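# Fit camshaft into engine case with gears timed

## Task

Put the camshaft into the engine case, which sits free on the table: push its shaft fully home in the open front bearing so the large cam gear engages the small crank gear with correct timing, meaning the small gear's marked tooth lands in one of the two marked gaps of the large gear as they rotate. The engine case must end up still standing upright.

## Robot and tools

Robot: two arms, left_arm and right_arm, each ending in a parallel two-finger gripper with a wrist camera. Scene frame: origin at table-top height, midway between the nominal arm bases; +x points out over the table, +z up, left_arm on the +y side (image sides do not follow arm names). Calibrated bases: left_arm at (-0.036, +0.258, +0.003) m, right_arm at (-0.047, -0.370, +0.024) m, each yawed very slightly. The gripper's fingers point along its own +z and close along its own y. end_effector_position is the point between the finger pads, just behind the tips.

Command layout. Every row is 14 numbers, each in [-1, 1]: dx, dy, dz, rx, ry, rz, opening for left_arm, then the same seven for right_arm, always all 14 even if one arm stays still. dx..rz are an offset, not a pose: they are measured along the arm's current Hand target axes (its own gripper frame), starting from the Hand target held when the action or move began. Scale: 1.0 equals 0.6 m of travel or 180 degrees of turn; rx, ry, rz form one rotation vector. Sending the same offset twice moves twice. All zeros for an arm re-requests its current Hand target. Opening is absolute, not an offset: +1 fully open (about 87 mm between pads), +0.5 about 69 mm, 0 about 43 mm, -0.5 about 18 mm, -1 closed. A 0 for opening is a real command, so to keep a gripper unchanged resend its present value.

Tools:
- execute_actions(actions, cameras): actions is a list of actions; each action is up to 15 rows, one per 1/30 s step, and a short action repeats its last row. Every row counts from the action's start pose. An empty actions list returns state, scene number and images.
- move(target, speed, blend, opening_speed, blocking, cameras): straight-line paths for both grippers toward a target row (14 numbers) or a list of up to 15 rows; all rows are offsets from the same starting Hand targets. speed in m/s, 0.002 to 2.9, default 0.25 (turn rate up to twice that in rad/s), one value or one per target. blend in metres rounds corners in a list; 0 stops at each. opening_speed is per second on the -1..+1 scale, at least 0.2. Paths take at least 0.5 s and are cut at 10 s. blocking=false returns after about 0.5 s while the move continues. Moves do not avoid obstacles or the other arm; avoid paths passing near an arm's own base.
- wait(seconds 0 to 10): lets time pass holding commands.
- stop(): brakes a running move.
- zoom_image(camera, region [x0,y0,x1,y1] in pixels, at most 504 by 504): closer view of the latest image from cam_head_left, cam_head_right, cam_left_wrist or cam_right_wrist (each 896x504).
- read_manual(section): licence texts only.
- finished_scene(scene): ends scene 1 or 2 irreversibly; the goal must hold without the robot.

Results. Positions in metres and quat_wxyz orientations are in the scene frame and may be off by a few centimetres, more at long reach. Hand target is the last commanded pose (after the controller limits rotation to 40 degrees from the measured orientation per step); the gripper often rests short of it, and only a new command closes that gap. grip_measured reports finger position on the same -1..+1 scale; to hold a part, command about 0.04 below the reading at first contact for full force (about 20 N per pad). Tool commands shows present gripper commands. Joint velocities may say within noise. Joint torques include arm weight, carry offsets and noise; joints 1 to 3 wrap at ±28 N m. The move line reports the ending: done (within 10 mm and 2 degrees), off_target, moving, held (a check withheld steps or clearance stopped the move) or fault, plus limits such as paced or held. Neither done nor off_target tells you about contact.

Practical behaviour. Friction and weight can leave the gripper low, short or tilted; small commands may do nothing or go sideways, so check position and orientation after each move and correct. An arm blocked by something keeps pushing until commanded back past its gripper. Faster moves lag more and hit harder. Time passes while you think, and a running move keeps going.

Avoid: dropping the camshaft or releasing it while it moves, knocking the engine case over or off the table, hard hits on the table or case, arms touching each other or gripping the other arm's fingers, strain on wrist camera cables, and long holds at full stretch or pushing into unreachable poses (motors heat; MOTOR HOT at 75 °C, a fault folding the arm at 90 °C, collapse at 100 °C). Loose objects may get brief random nudges.

Each tool is called after "Request:" as name(argument=value, ...), one argument or row to a line, values as JSON.

## Session

Request:
execute_actions(
  actions=[],
)

Scene clock: 0.00 s.
left_arm: end_effector_position=(+0.3354, +0.2460, +0.0380) grip_measured=+0.983 end_effector_quat_wxyz=(+0.563, +0.010, +0.826, +0.018) | right_arm: end_effector_position=(+0.3242, -0.4210, +0.0665) grip_measured=+0.982 end_effector_quat_wxyz=(+0.568, +0.098, +0.811, -0.104)
Joint positions: left_arm=[-0.033 1.566 0.327 0.863 -0.09 0.008 0.991] | right_arm=[0.028 1.574 0.336 0.884 0.27 0.038 0.991]
Joint velocities: within noise
Joint torques (N m): no reading
Heat: left arm: 18 °C; right arm: 19 °C.
Hand target: left_arm +0.3385, +0.2458, +0.0432; +0.569, +0.009, +0.822, +0.018 | right_arm +0.3286, -0.4211, +0.0741; +0.578, +0.100, +0.804, -0.103
Tool commands: left_gripper/opening=+1.0 right_gripper/opening=+1.0

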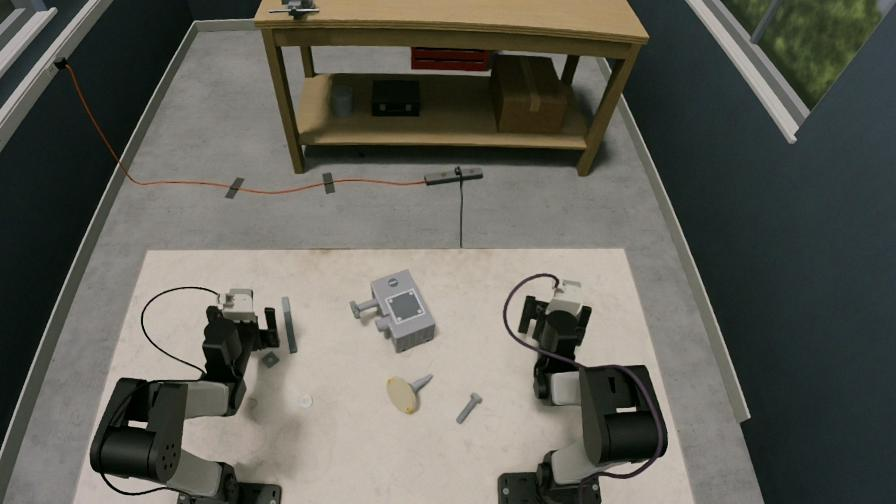

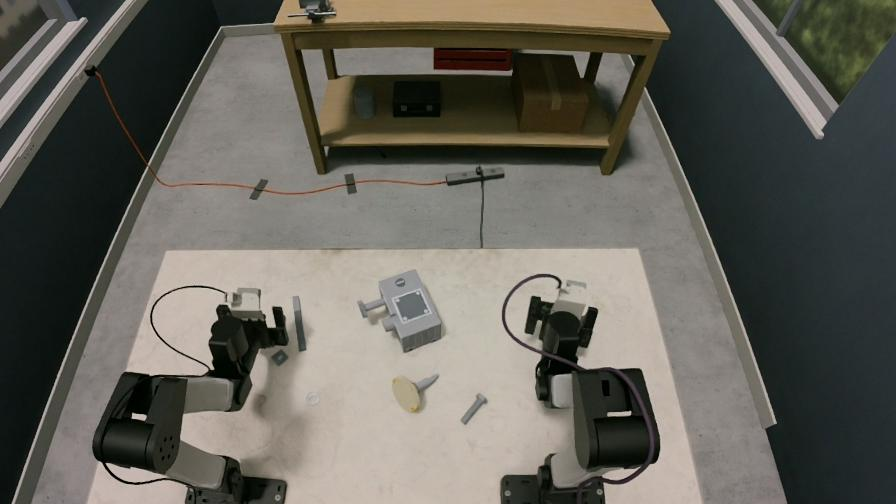

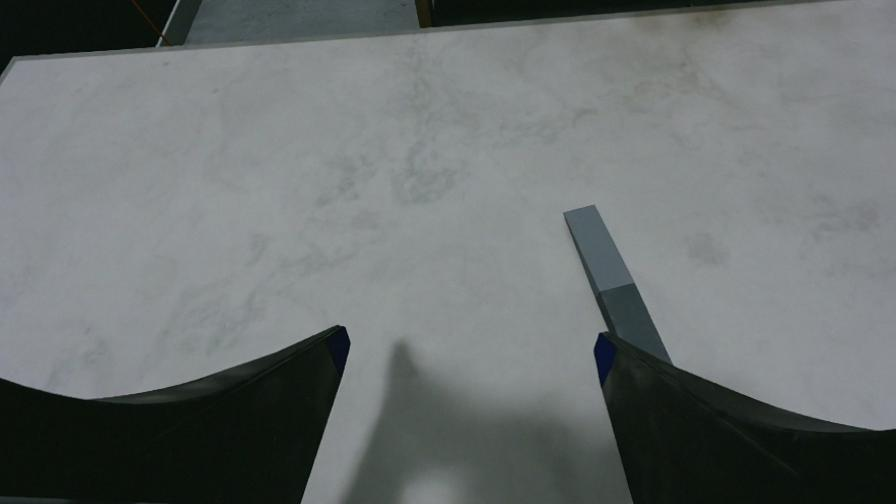

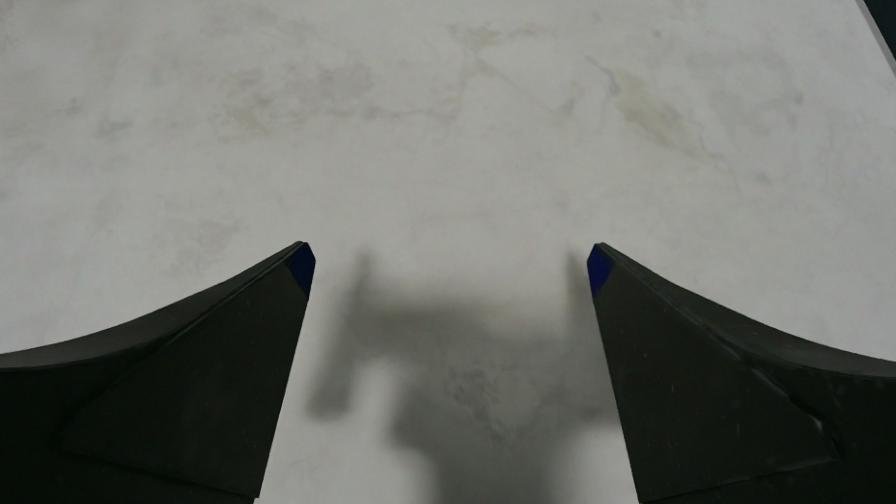

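Request:
zoom_image(
  camera="cam_head_left",
  region=[320, 250, 500, 430],
)

Request:
zoom_image(
  camera="cam_head_right",
  region=[340, 250, 460, 370],
)

Request:
zoom_image(
  camera="cam_head_left",
  region=[370, 350, 500, 430],
)

Scaled by 2.800 from the camera's 896x504 image, which has a finer 1280x720 frame.

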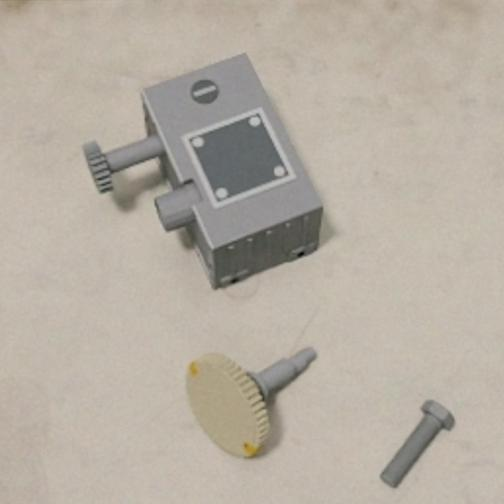

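Scaled by 4.200 from the camera's 896x504 image, which has a finer 1280x720 frame.

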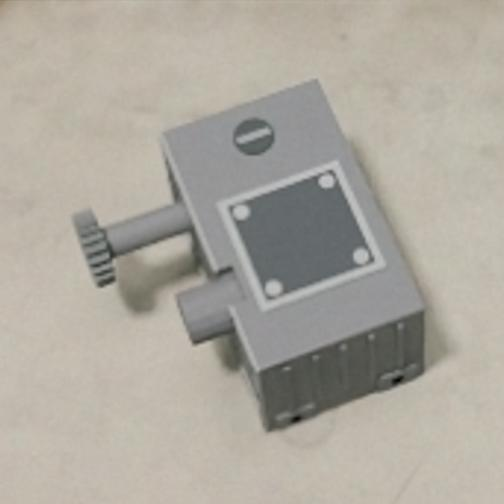

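Scaled by 3.877 from the camera's 896x504 image, which has a finer 1280x720 frame.

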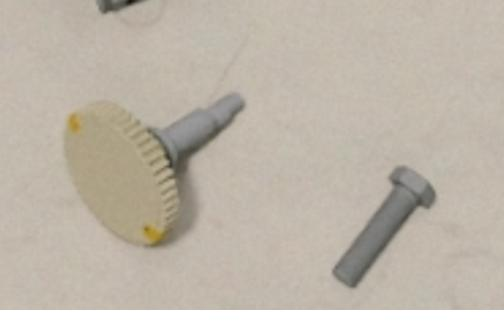

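Request:
move(
  target=[-0.052,-0.243,-0.177,0.214,0.041,-0.452,1,0,0,0,0,0,0,1],
  cameras=["all"],
)

Scene clock: 56.00 s.
left_arm: end_effector_position=(+0.2498, +0.0977, +0.0925) grip_measured=+0.983 end_effector_quat_wxyz=(+0.334, -0.365, +0.662, -0.563) | right_arm: end_effector_position=(+0.3242, -0.4210, +0.0665) grip_measured=+0.982 end_effector_quat_wxyz=(+0.568, +0.098, +0.811, -0.104)
Joint positions: left_arm=[-0.186 1.672 0.027 1.495 0.298 -1.494 0.991] | right_arm=[0.028 1.574 0.336 0.884 0.27 0.038 0.991]
Joint torques (N m): left_arm=[-1.05 -2.66 1.98 2.64 -0.04 0.02] | right_arm=[-0.2 -4.29 5.89 2.38 0.15 0.08]
Heat: left arm: 25 °C; right arm: 26 °C.
Hand target: left_arm +0.2507, +0.0970, +0.1038; +0.362, -0.347, +0.624, -0.599 | right_arm +0.3286, -0.4211, +0.0741; +0.578, +0.100, +0.804, -0.103
Off the commanded pose: left_arm 0.011 m, 7 deg | right_arm 0.009 m, 1 deg.
joint sent to its limit (left arm) — joint 4 (wrist pitch), upper limit. The joint targets are off in orientation, not in position.
move: off_target (left_arm)

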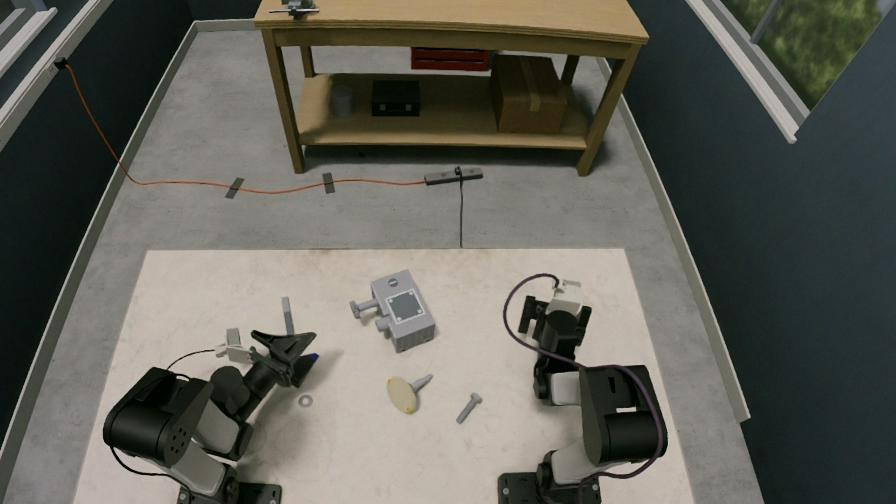

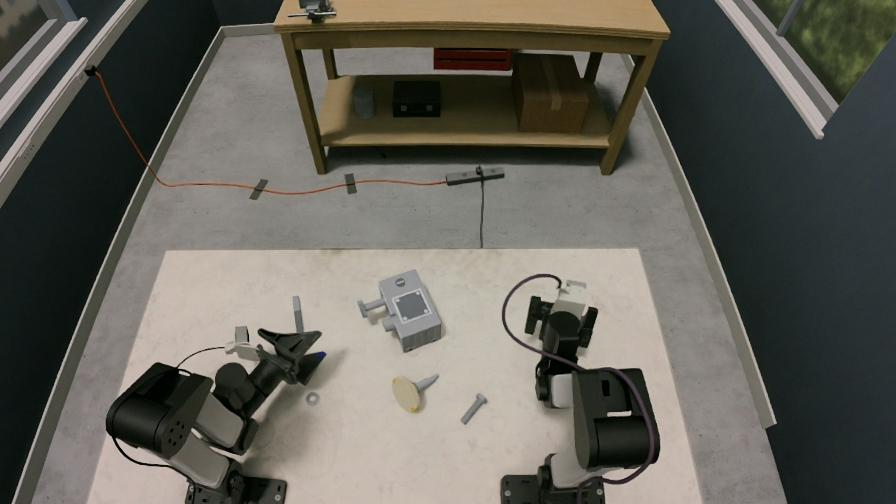

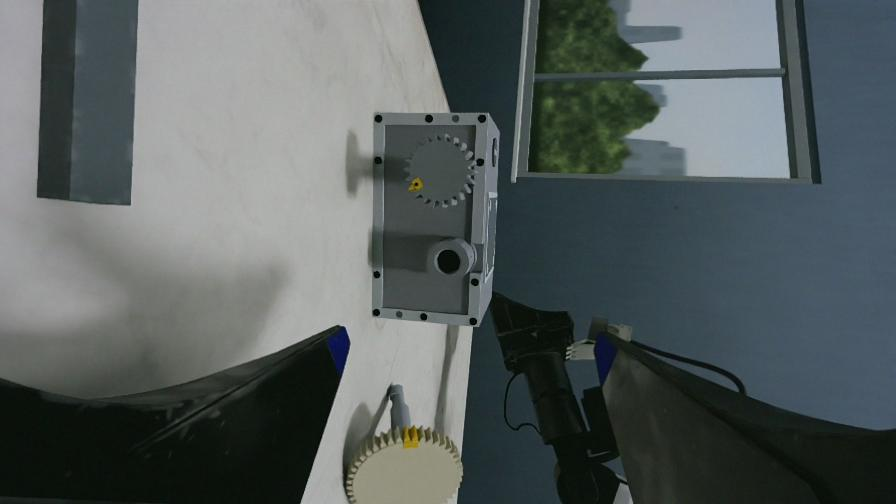

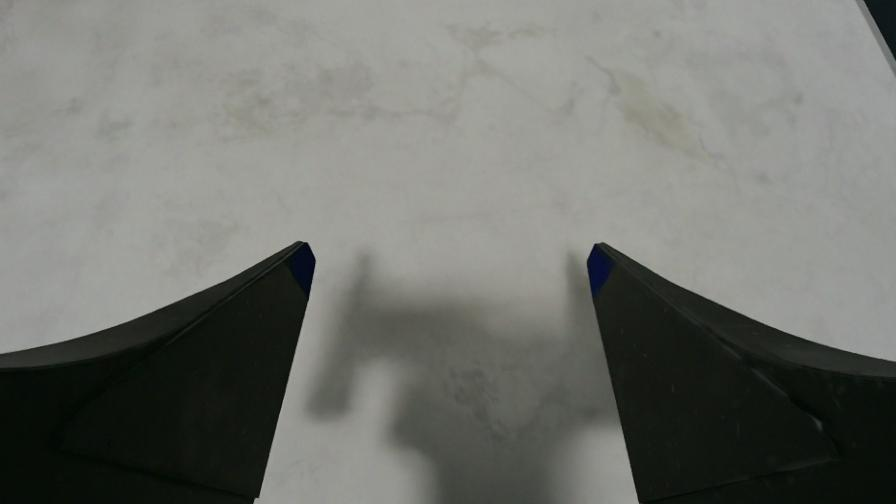

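Excellent view.

Request:
zoom_image(
  camera="cam_left_wrist",
  region=[340, 90, 520, 340],
)

Request:
zoom_image(
  camera="cam_left_wrist",
  region=[320, 340, 500, 504],
)

Scaled by 2.016 from the camera's 896x504 image, which has a finer 1280x720 frame.

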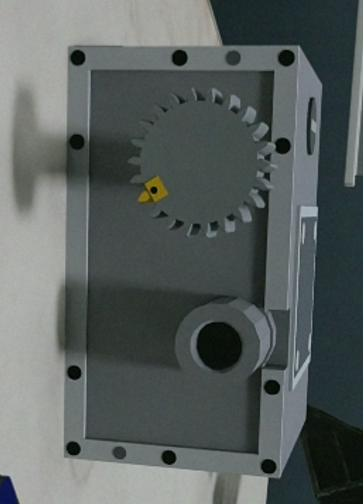

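Scaled by 2.800 from the camera's 896x504 image, which has a finer 1280x720 frame.

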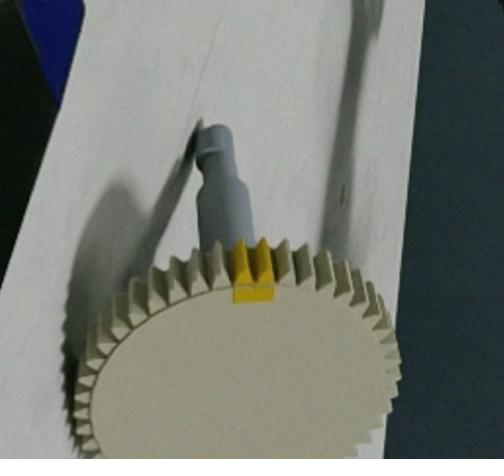

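Request:
zoom_image(
  camera="cam_left_wrist",
  region=[395, 125, 495, 285],
)

Request:
zoom_image(
  camera="cam_left_wrist",
  region=[395, 125, 490, 215],
)

Request:
zoom_image(
  camera="cam_left_wrist",
  region=[335, 410, 475, 504],
)

Scaled by 3.150 from the camera's 896x504 image, which has a finer 1280x720 frame.

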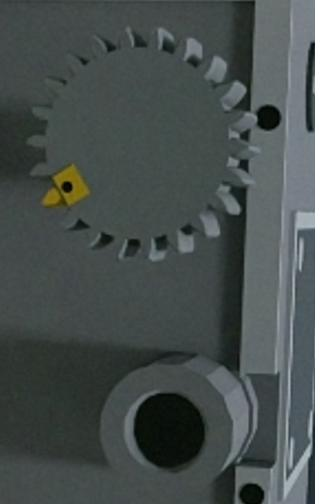

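Scaled by 5.305 from the camera's 896x504 image, which has a finer 1280x720 frame.

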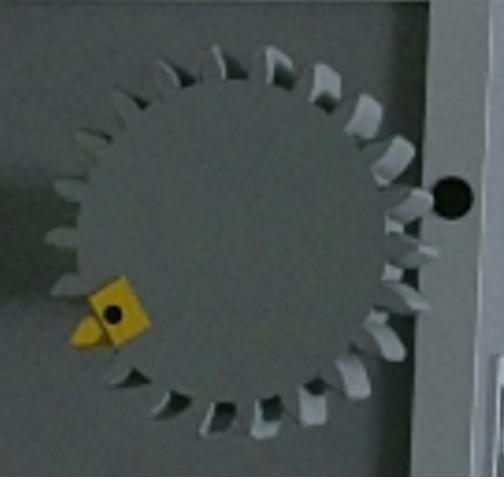

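Scaled by 3.600 from the camera's 896x504 image, which has a finer 1280x720 frame.

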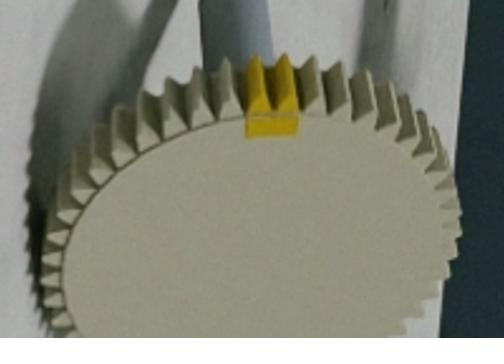

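Request:
move(
  target=[0,0,0,0,0,0,1,0.0587,0.325,-0.519,-0.2995,0.126,-0.1675,1],
  cameras=["all"],
  speed=0.3,
)

Scene clock: 127.57 s.
left_arm: end_effector_position=(+0.2500, +0.0979, +0.0926) grip_measured=+0.983 end_effector_quat_wxyz=(+0.334, -0.366, +0.662, -0.563) | right_arm: end_effector_position=(+0.0882, -0.1556, +0.1144) grip_measured=+0.982 end_effector_quat_wxyz=(+0.344, -0.360, +0.857, +0.131)
Joint positions: left_arm=[-0.186 1.672 0.027 1.495 0.297 -1.495 0.991] | right_arm=[1.191 0.964 0.613 -0.504 0.262 0.255 0.991]
Joint torques (N m): left_arm=[-1.07 -2.66 1.96 2.64 -0.04 0] | right_arm=[0.59 -1.03 10.58 1.9 0.18 0.16]
Heat: left arm: 33 °C; right arm: 30 °C.
Hand target: left_arm +0.2507, +0.0970, +0.1039; +0.362, -0.348, +0.624, -0.599 | right_arm +0.0890, -0.1455, +0.1278; +0.353, -0.354, +0.853, +0.146
Off the commanded pose: left_arm 0.011 m, 7 deg | right_arm 0.017 m, 2 deg.
joint sent to its limit (left arm) — joint 4 (wrist pitch), upper limit. The joint targets are off in orientation, not in position.
move: off_target (left_arm, right_arm)

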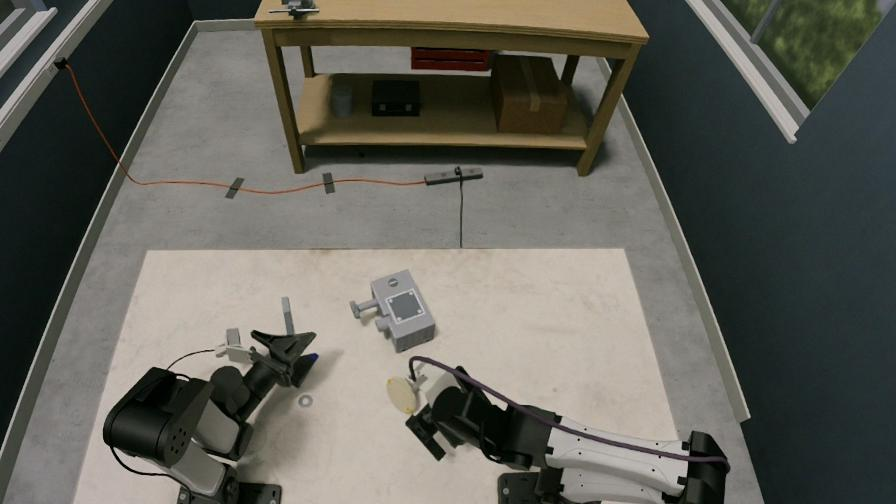

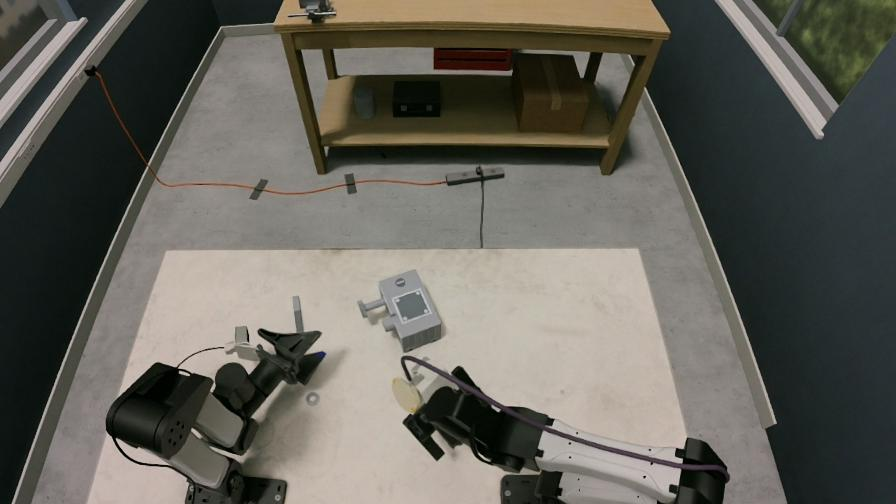

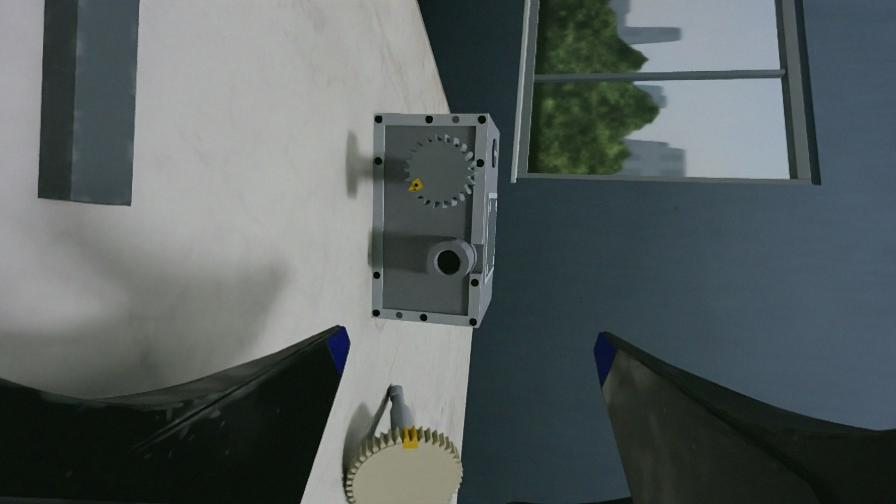

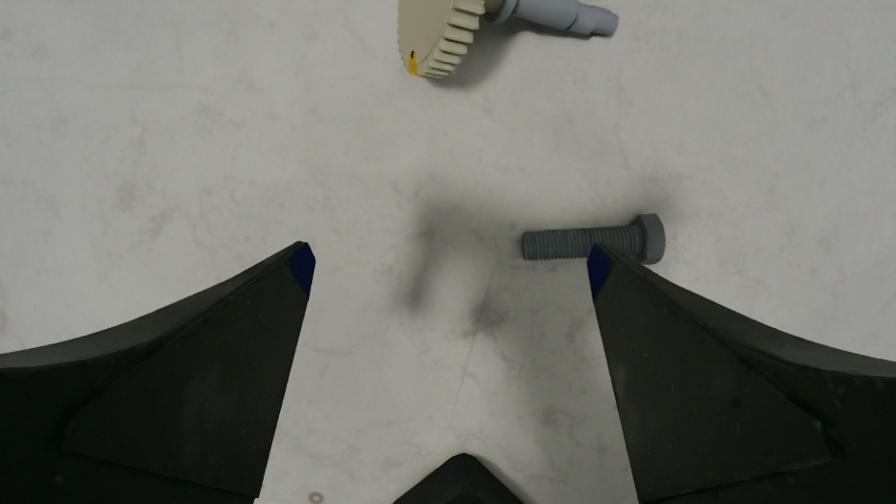

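Request:
move(
  target=[0,0,0,0,0,0,1,-0.0215,-0.0207,0.0777,-0.0675,-0.0283,0.0816,0.2],
  cameras=["all"],
  speed=0.2,
)

Request:
zoom_image(
  camera="cam_left_wrist",
  region=[335, 350, 535, 504],
)

Scene clock: 160.03 s.
left_arm: end_effector_position=(+0.2500, +0.0979, +0.0926) grip_measured=+0.983 end_effector_quat_wxyz=(+0.334, -0.366, +0.662, -0.563) | right_arm: end_effector_position=(+0.1261, -0.1247, +0.1062) grip_measured=+0.200 end_effector_quat_wxyz=(+0.329, -0.278, +0.855, +0.289)
Joint positions: left_arm=[-0.186 1.672 0.027 1.495 0.297 -1.495 0.991] | right_arm=[0.864 1.062 0.509 -0.121 -0.168 0.274 0.6]
Joint torques (N m): left_arm=[-1.07 -2.67 1.99 2.64 -0.04 0.01] | right_arm=[-0.87 -1.46 5.76 2.4 -0.05 0.15]
Heat: left arm: 35 °C; right arm: 28 °C.
Hand target: left_arm +0.2507, +0.0970, +0.1039; +0.362, -0.348, +0.624, -0.599 | right_arm +0.1276, -0.1244, +0.1040; +0.330, -0.271, +0.855, +0.295
Off the commanded pose: left_arm 0.011 m, 7 deg | right_arm 0.003 m, 1 deg.
joint sent to its limit (left arm) — joint 4 (wrist pitch), upper limit. The joint targets are off in orientation, not in position.
move: off_target (left_arm)

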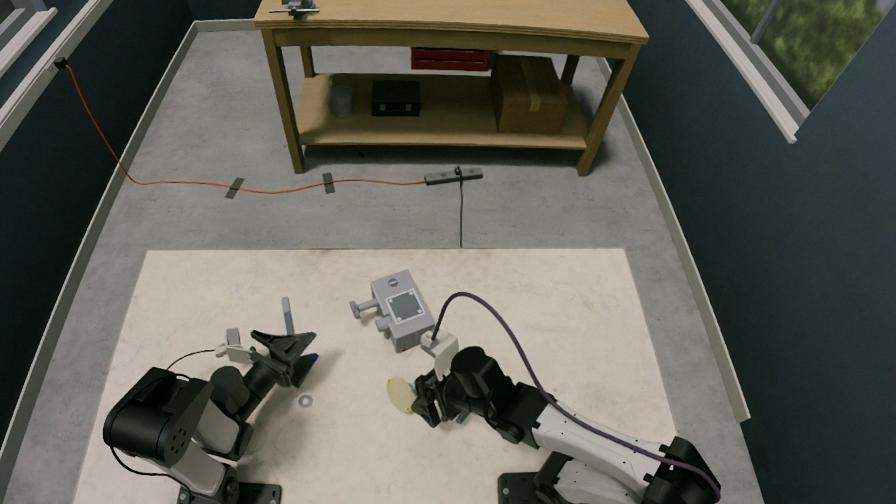

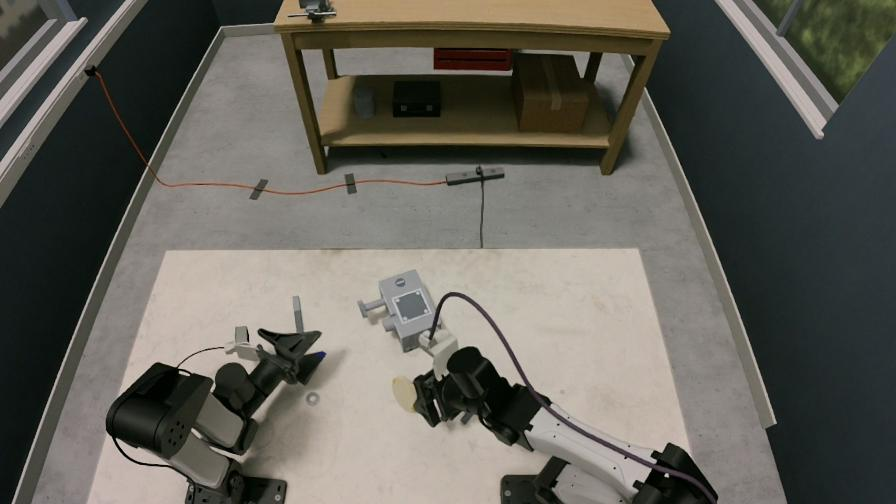

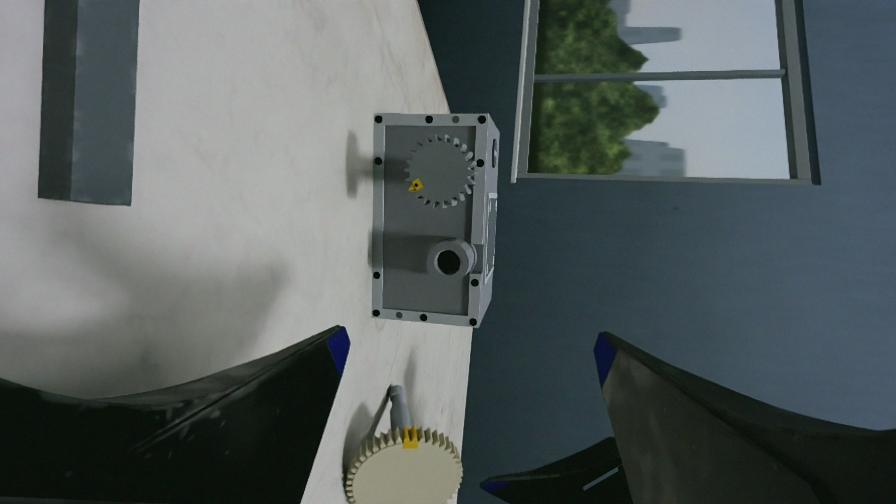

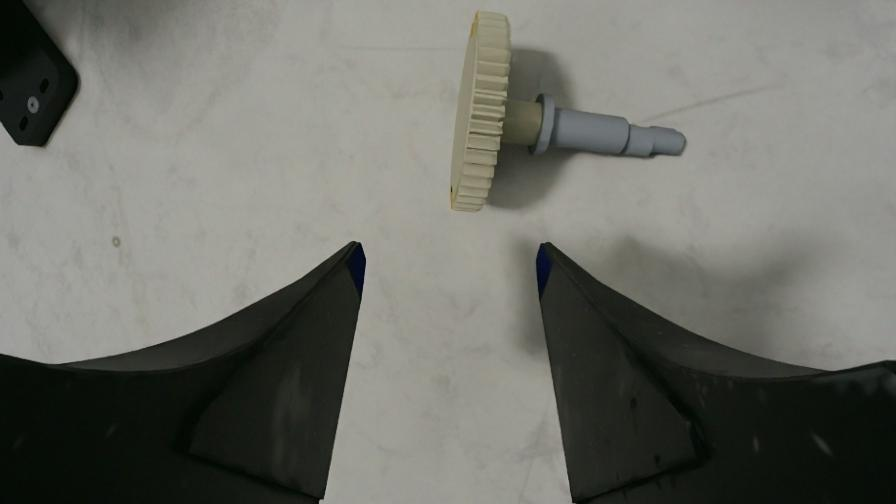

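Scaled by 2.520 from the camera's 896x504 image, which has a finer 1280x720 frame.

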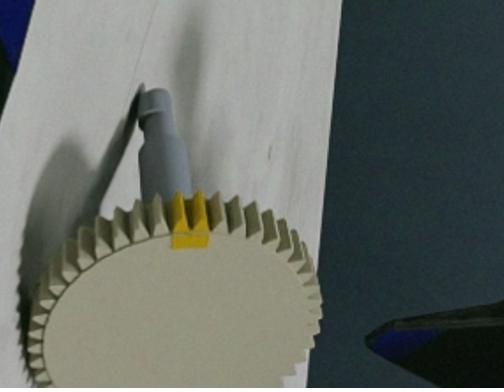

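Request:
move(
  target=[0,0,0,0,0,0,1,0.008,-0.011,0.035,0.0298,0,0.025,0.2],
  cameras=["cam_right_wrist"],
  speed=0.15,
)

Scene clock: 189.47 s.
left_arm: end_effector_position=(+0.2500, +0.0979, +0.0926) grip_measured=+0.983 end_effector_quat_wxyz=(+0.334, -0.366, +0.662, -0.563) | right_arm: end_effector_position=(+0.1376, -0.1179, +0.0873) grip_measured=+0.200 end_effector_quat_wxyz=(+0.326, -0.225, +0.879, +0.265)
Joint positions: left_arm=[-0.186 1.672 0.027 1.495 0.297 -1.495 0.991] | right_arm=[0.9 1.171 0.509 -0.041 -0.057 0.383 0.6]
Joint torques (N m): left_arm=[-1.06 -2.66 1.98 2.64 -0.04 0.01] | right_arm=[0.64 -2.09 5.71 2.37 0.17 0.15]
Heat: left arm: 37 °C; right arm: 29 °C.
Hand target: left_arm +0.2507, +0.0970, +0.1039; +0.362, -0.348, +0.624, -0.599 | right_arm +0.1373, -0.1158, +0.0857; +0.330, -0.222, +0.878, +0.267
Off the commanded pose: left_arm 0.011 m, 7 deg | right_arm 0.003 m, 1 deg.
joint sent to its limit (left arm) — joint 4 (wrist pitch), upper limit. The joint targets are off in orientation, not in position.
move: off_target (left_arm)
Images, in order (width x height): cam_right_wrist 896x504.

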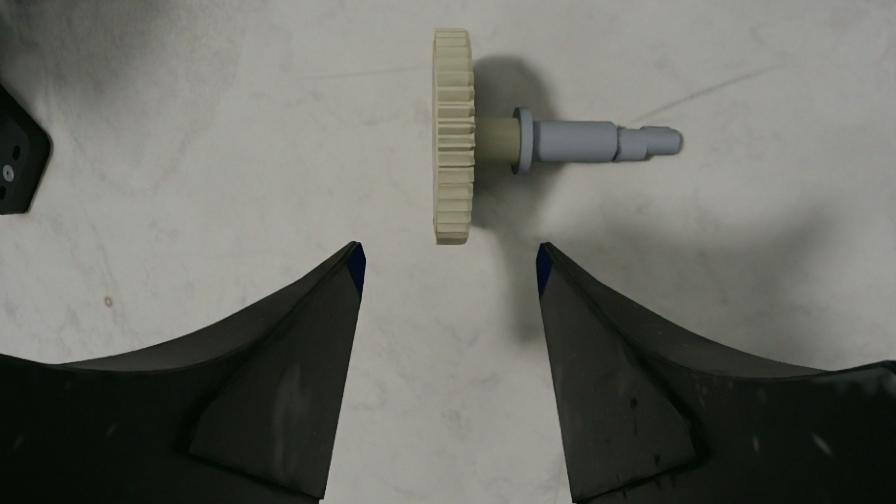

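Request:
move(
  target=[0,0,0,0,0,0,1,0.005,0,0.06,0,0,0,0.2],
  cameras=["cam_right_wrist","cam_left_wrist","cam_head_left"],
  speed=0.12,
)

Scene clock: 196.40 s.
left_arm: end_effector_position=(+0.2500, +0.0979, +0.0926) grip_measured=+0.983 end_effector_quat_wxyz=(+0.334, -0.366, +0.662, -0.563) | right_arm: end_effector_position=(+0.1503, -0.0991, +0.0585) grip_measured=+0.200 end_effector_quat_wxyz=(+0.323, -0.225, +0.881, +0.262)
Joint positions: left_arm=[-0.186 1.672 0.027 1.495 0.297 -1.495 0.991] | right_arm=[0.912 1.365 0.509 0.142 -0.047 0.392 0.6]
Joint torques (N m): left_arm=[-1.07 -2.69 1.96 2.64 -0.04 0] | right_arm=[0.59 -2.77 6.3 2.38 0.16 0.15]
Heat: left arm: 37 °C; right arm: 30 °C.
Hand target: left_arm +0.2507, +0.0970, +0.1039; +0.362, -0.348, +0.624, -0.599 | right_arm +0.1519, -0.0943, +0.0605; +0.330, -0.222, +0.878, +0.267
Off the commanded pose: left_arm 0.011 m, 7 deg | right_arm 0.006 m, 1 deg.
joint sent to its limit (left arm) — joint 4 (wrist pitch), upper limit. The joint targets are off in orientation, not in position.
move: off_target (left_arm)
Images, in order (width x height): cam_head_left 896x504, cam_left_wrist 896x504, cam_right_wrist 896x504.

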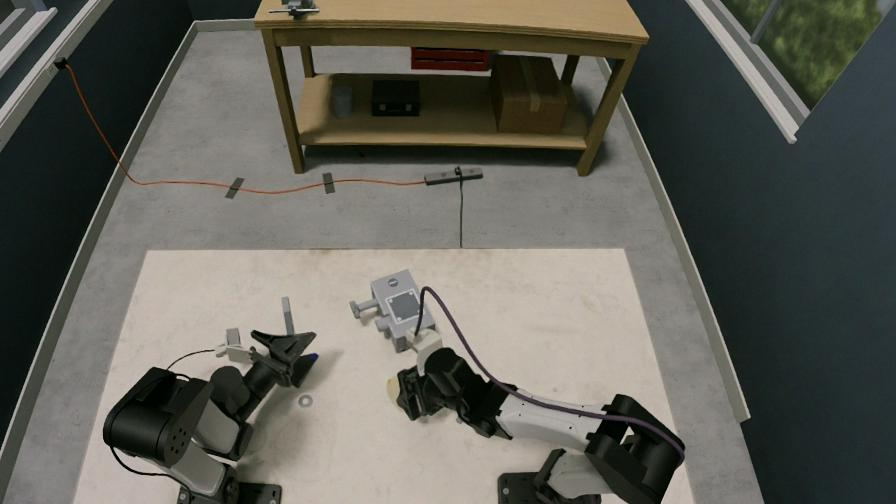

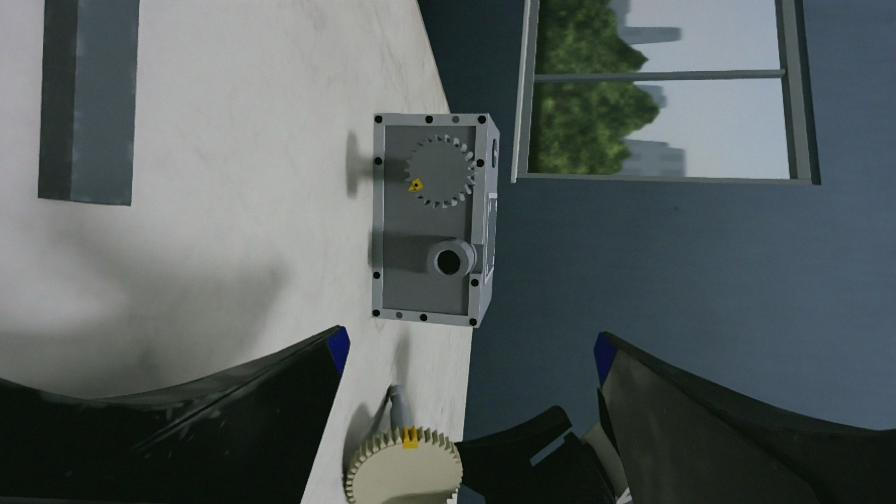

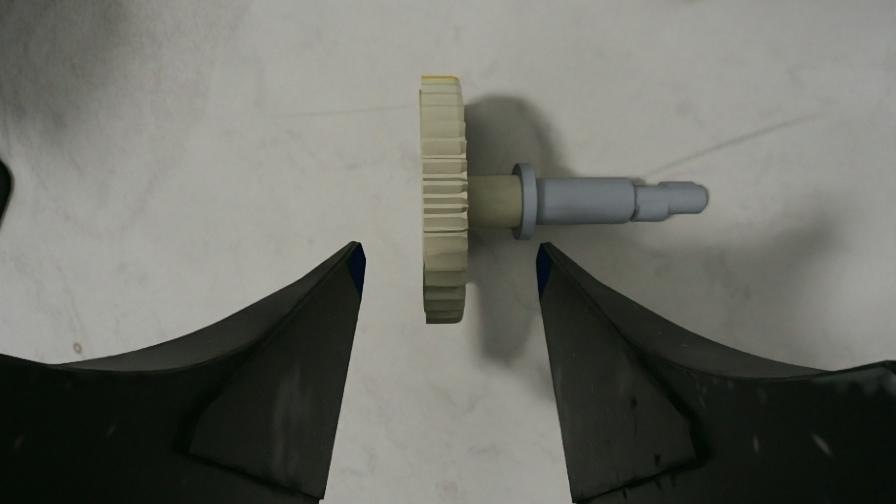

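Request:
move(
  target=[
    [0,0,0,0,0,0,1,0,0.005,0.004,0,0,0,0.2],
    [0,0,0,0,0,0,1,0,0.005,0.004,0,0,0,-0.9],
  ],
  cameras=["cam_right_wrist","cam_left_wrist"],
  speed=0.1,
  opening_speed=0.6,
)

Scene clock: 207.37 s.
left_arm: end_effector_position=(+0.2500, +0.0979, +0.0926) grip_measured=+0.983 end_effector_quat_wxyz=(+0.334, -0.366, +0.662, -0.563) | right_arm: end_effector_position=(+0.1483, -0.0964, +0.0556) grip_measured=-0.651 end_effector_quat_wxyz=(+0.320, -0.224, +0.882, +0.262)
Joint positions: left_arm=[-0.186 1.672 0.027 1.495 0.297 -1.495 0.991] | right_arm=[0.926 1.379 0.509 0.153 -0.038 0.404 0.175]
Joint torques (N m): left_arm=[-1.07 -2.65 1.98 2.64 -0.04 0] | right_arm=[0.53 -3 6.9 2.36 0.18 0.1]
Heat: left arm: 38 °C; right arm: 30 °C.
Hand target: left_arm +0.2507, +0.0970, +0.1039; +0.362, -0.348, +0.624, -0.599 | right_arm +0.1514, -0.0905, +0.0601; +0.331, -0.222, +0.878, +0.267
Off the commanded pose: left_arm 0.011 m, 7 deg | right_arm 0.008 m, 1 deg.
joint sent to its limit (left arm) — joint 4 (wrist pitch), upper limit. The joint targets are off in orientation, not in position.
move: off_target (left_arm)
Images, in order (width x height): cam_left_wrist 896x504, cam_right_wrist 896x504.

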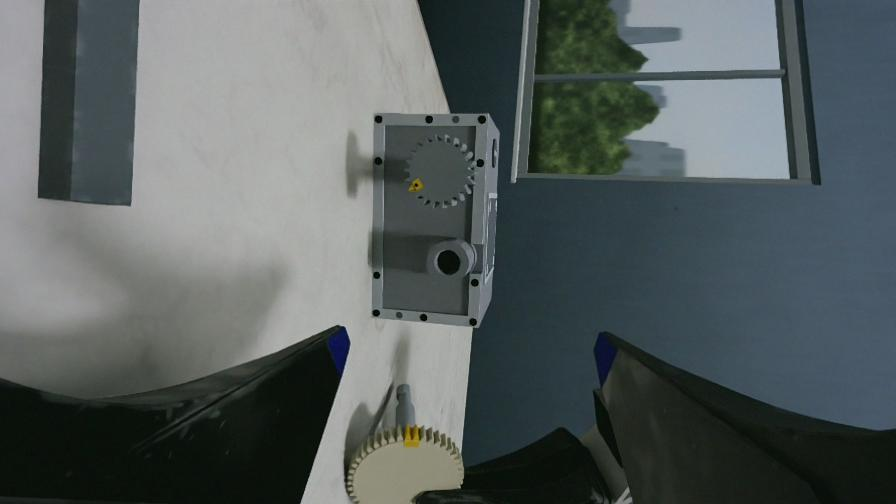

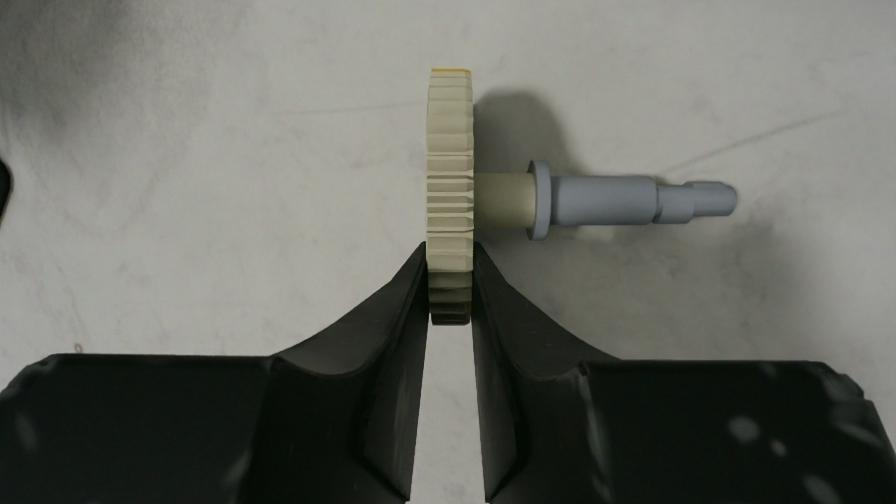

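Request:
move(
  target=[-0.17,-0.1367,-0.06,-0.008,-0.0984,0.0707,1,-0.105,0.0483,-0.096,0,0,0,-0.74],
  cameras=["cam_right_wrist","cam_left_wrist","cam_head_left"],
  speed=0.15,
)

Scene clock: 246.27 s.
left_arm: end_effector_position=(+0.2679, +0.1991, +0.1801) grip_measured=+0.983 end_effector_quat_wxyz=(+0.505, -0.378, +0.605, -0.486) | right_arm: end_effector_position=(+0.1409, -0.1054, +0.1214) grip_measured=-0.651 end_effector_quat_wxyz=(+0.295, -0.227, +0.896, +0.243)
Joint positions: left_arm=[0.16 0.85 0.115 0.717 0.324 -1.319 0.991] | right_arm=[0.926 1.227 0.74 -0.301 -0.038 0.404 0.175]
Joint torques (N m): left_arm=[0.1 -1.14 7.72 1.89 0.17 0.12] | right_arm=[0.47 -4.79 11.12 2.33 0.18 0.11]
Heat: left arm: 39 °C; right arm: 30 °C.
Hand target: left_arm +0.2700, +0.2000, +0.1902; +0.513, -0.369, +0.602, -0.487 | right_arm +0.1514, -0.0907, +0.1501; +0.330, -0.222, +0.878, +0.267
Off the commanded pose: left_arm 0.010 m, 1 deg | right_arm 0.034 m, 5 deg.
move: off_target (right_arm)
Images, in order (width x height): cam_head_left 896x504, cam_left_wrist 896x504, cam_right_wrist 896x504.

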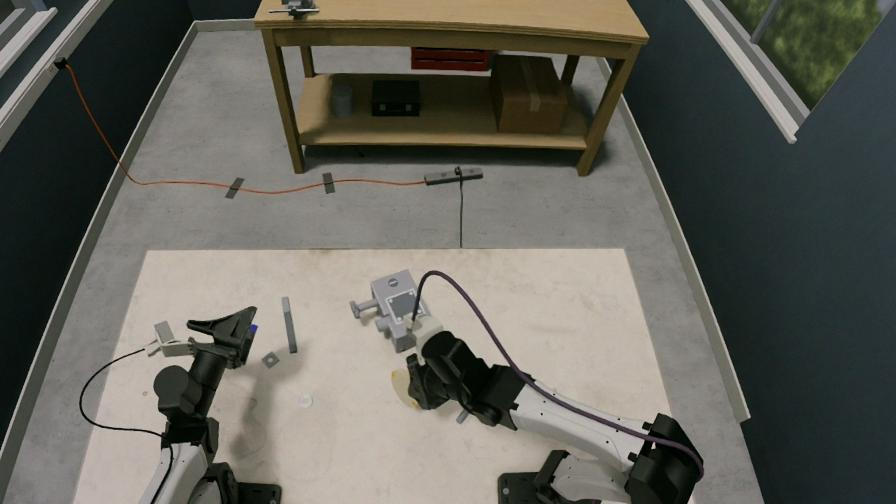

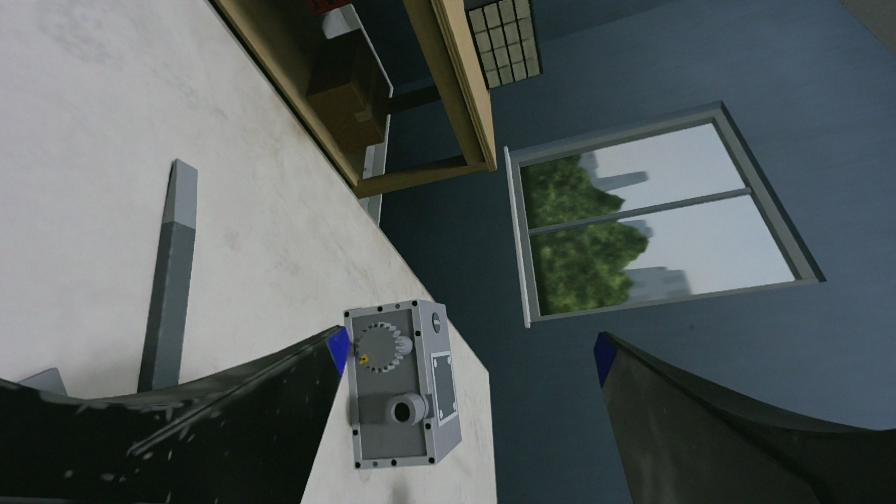

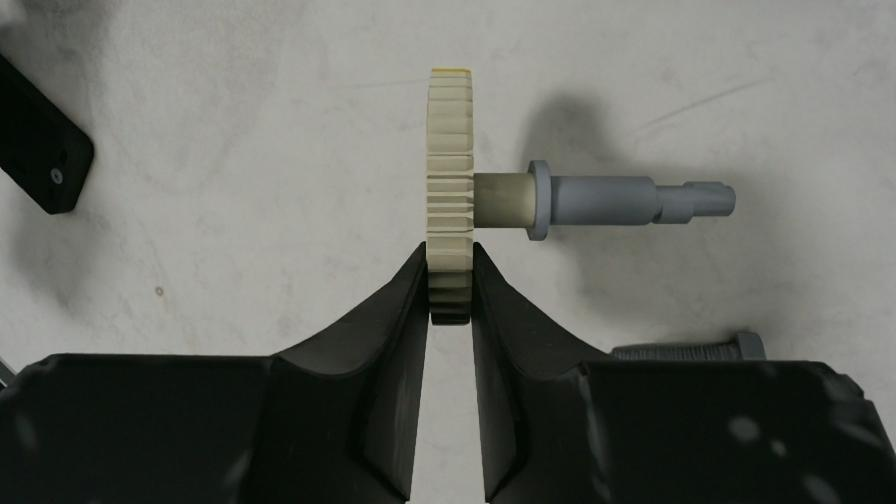

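Request:
move(
  target=[
    [0,0,0,0,0,0,1,-0.083,0.166,0.148,0.1385,0.1295,0.018,-0.74],
    [0,0,0,0,0,0,1,-0.1755,0.0793,0.2443,0.1385,0.1295,0.018,-0.74],
  ],
  cameras=["all"],
  speed=0.15,
  blend=0.03,
)

Scene clock: 286.90 s.
left_arm: end_effector_position=(+0.2679, +0.1991, +0.1799) grip_measured=+0.983 end_effector_quat_wxyz=(+0.505, -0.378, +0.605, -0.486) | right_arm: end_effector_position=(+0.2616, +0.0527, +0.1310) grip_measured=-0.651 end_effector_quat_wxyz=(+0.188, -0.165, +0.967, +0.040)
Joint positions: left_arm=[0.16 0.85 0.115 0.717 0.324 -1.319 0.991] | right_arm=[1.009 2.618 2.828 -1.454 0.211 0.594 0.175]
Joint torques (N m): left_arm=[0.08 -1.16 7.72 1.89 0.17 0.13] | right_arm=[0.03 -10.85 9.57 1.27 0.23 -0.07]
Heat: left arm: 33 °C; right arm: 31 °C.
Hand target: left_arm +0.2700, +0.2000, +0.1902; +0.513, -0.369, +0.602, -0.487 | right_arm +0.2640, +0.0581, +0.1454; +0.180, -0.170, +0.968, +0.032
Off the commanded pose: left_arm 0.011 m, 1 deg | right_arm 0.016 m, 1 deg.
elbow stopped short (right arm): the move would have taken joint 3 (elbow) straighter than the controller allows.
move: off_target (left_arm, right_arm)

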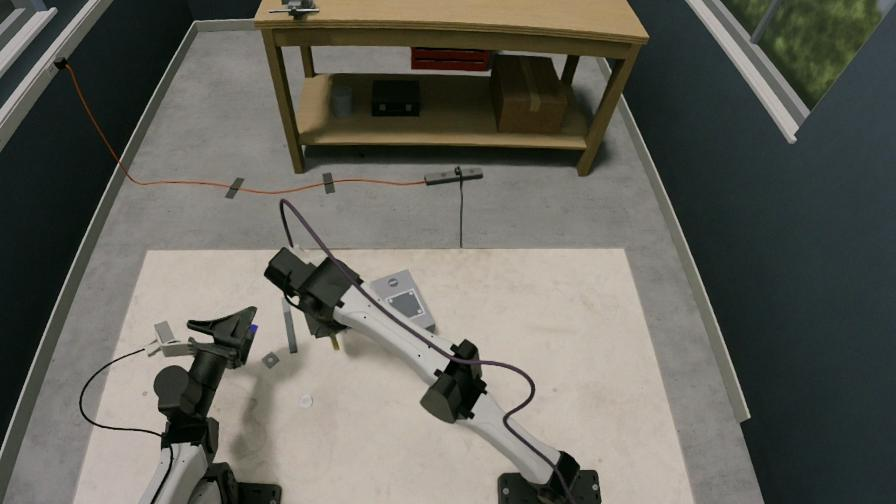

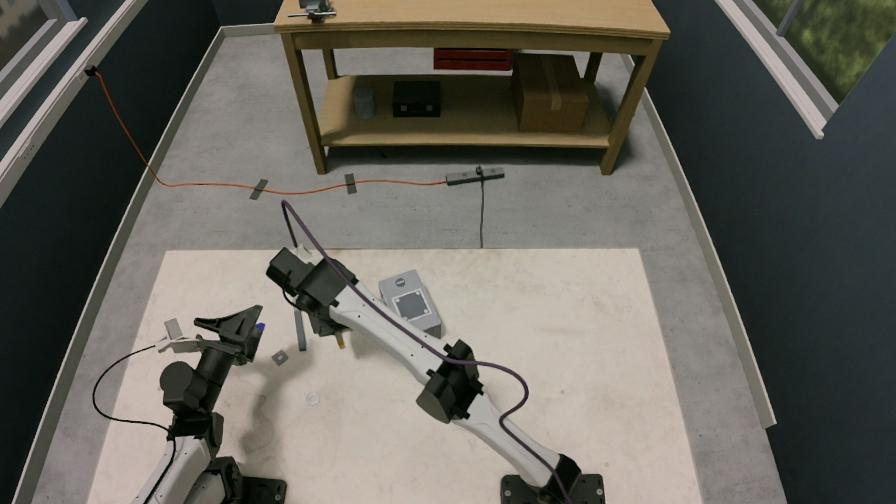

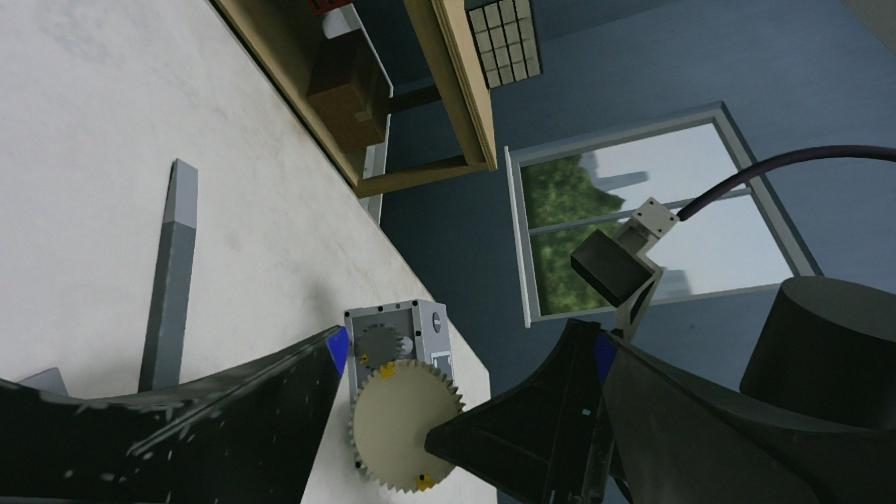

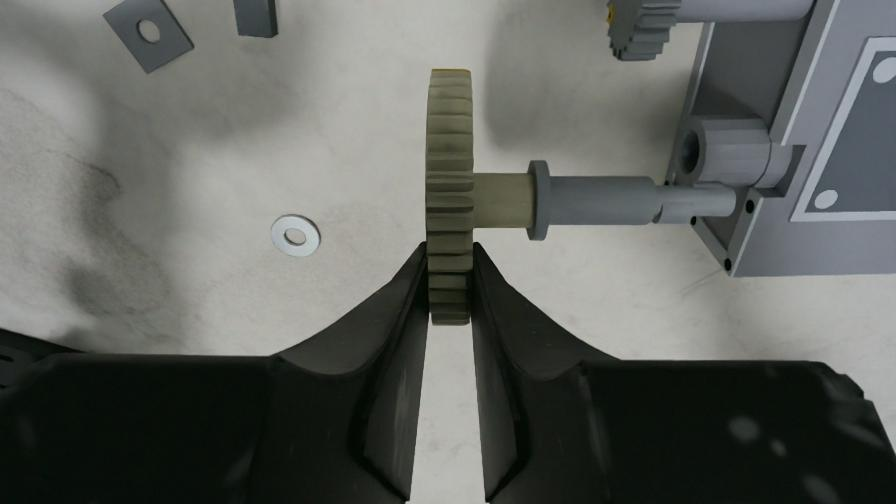

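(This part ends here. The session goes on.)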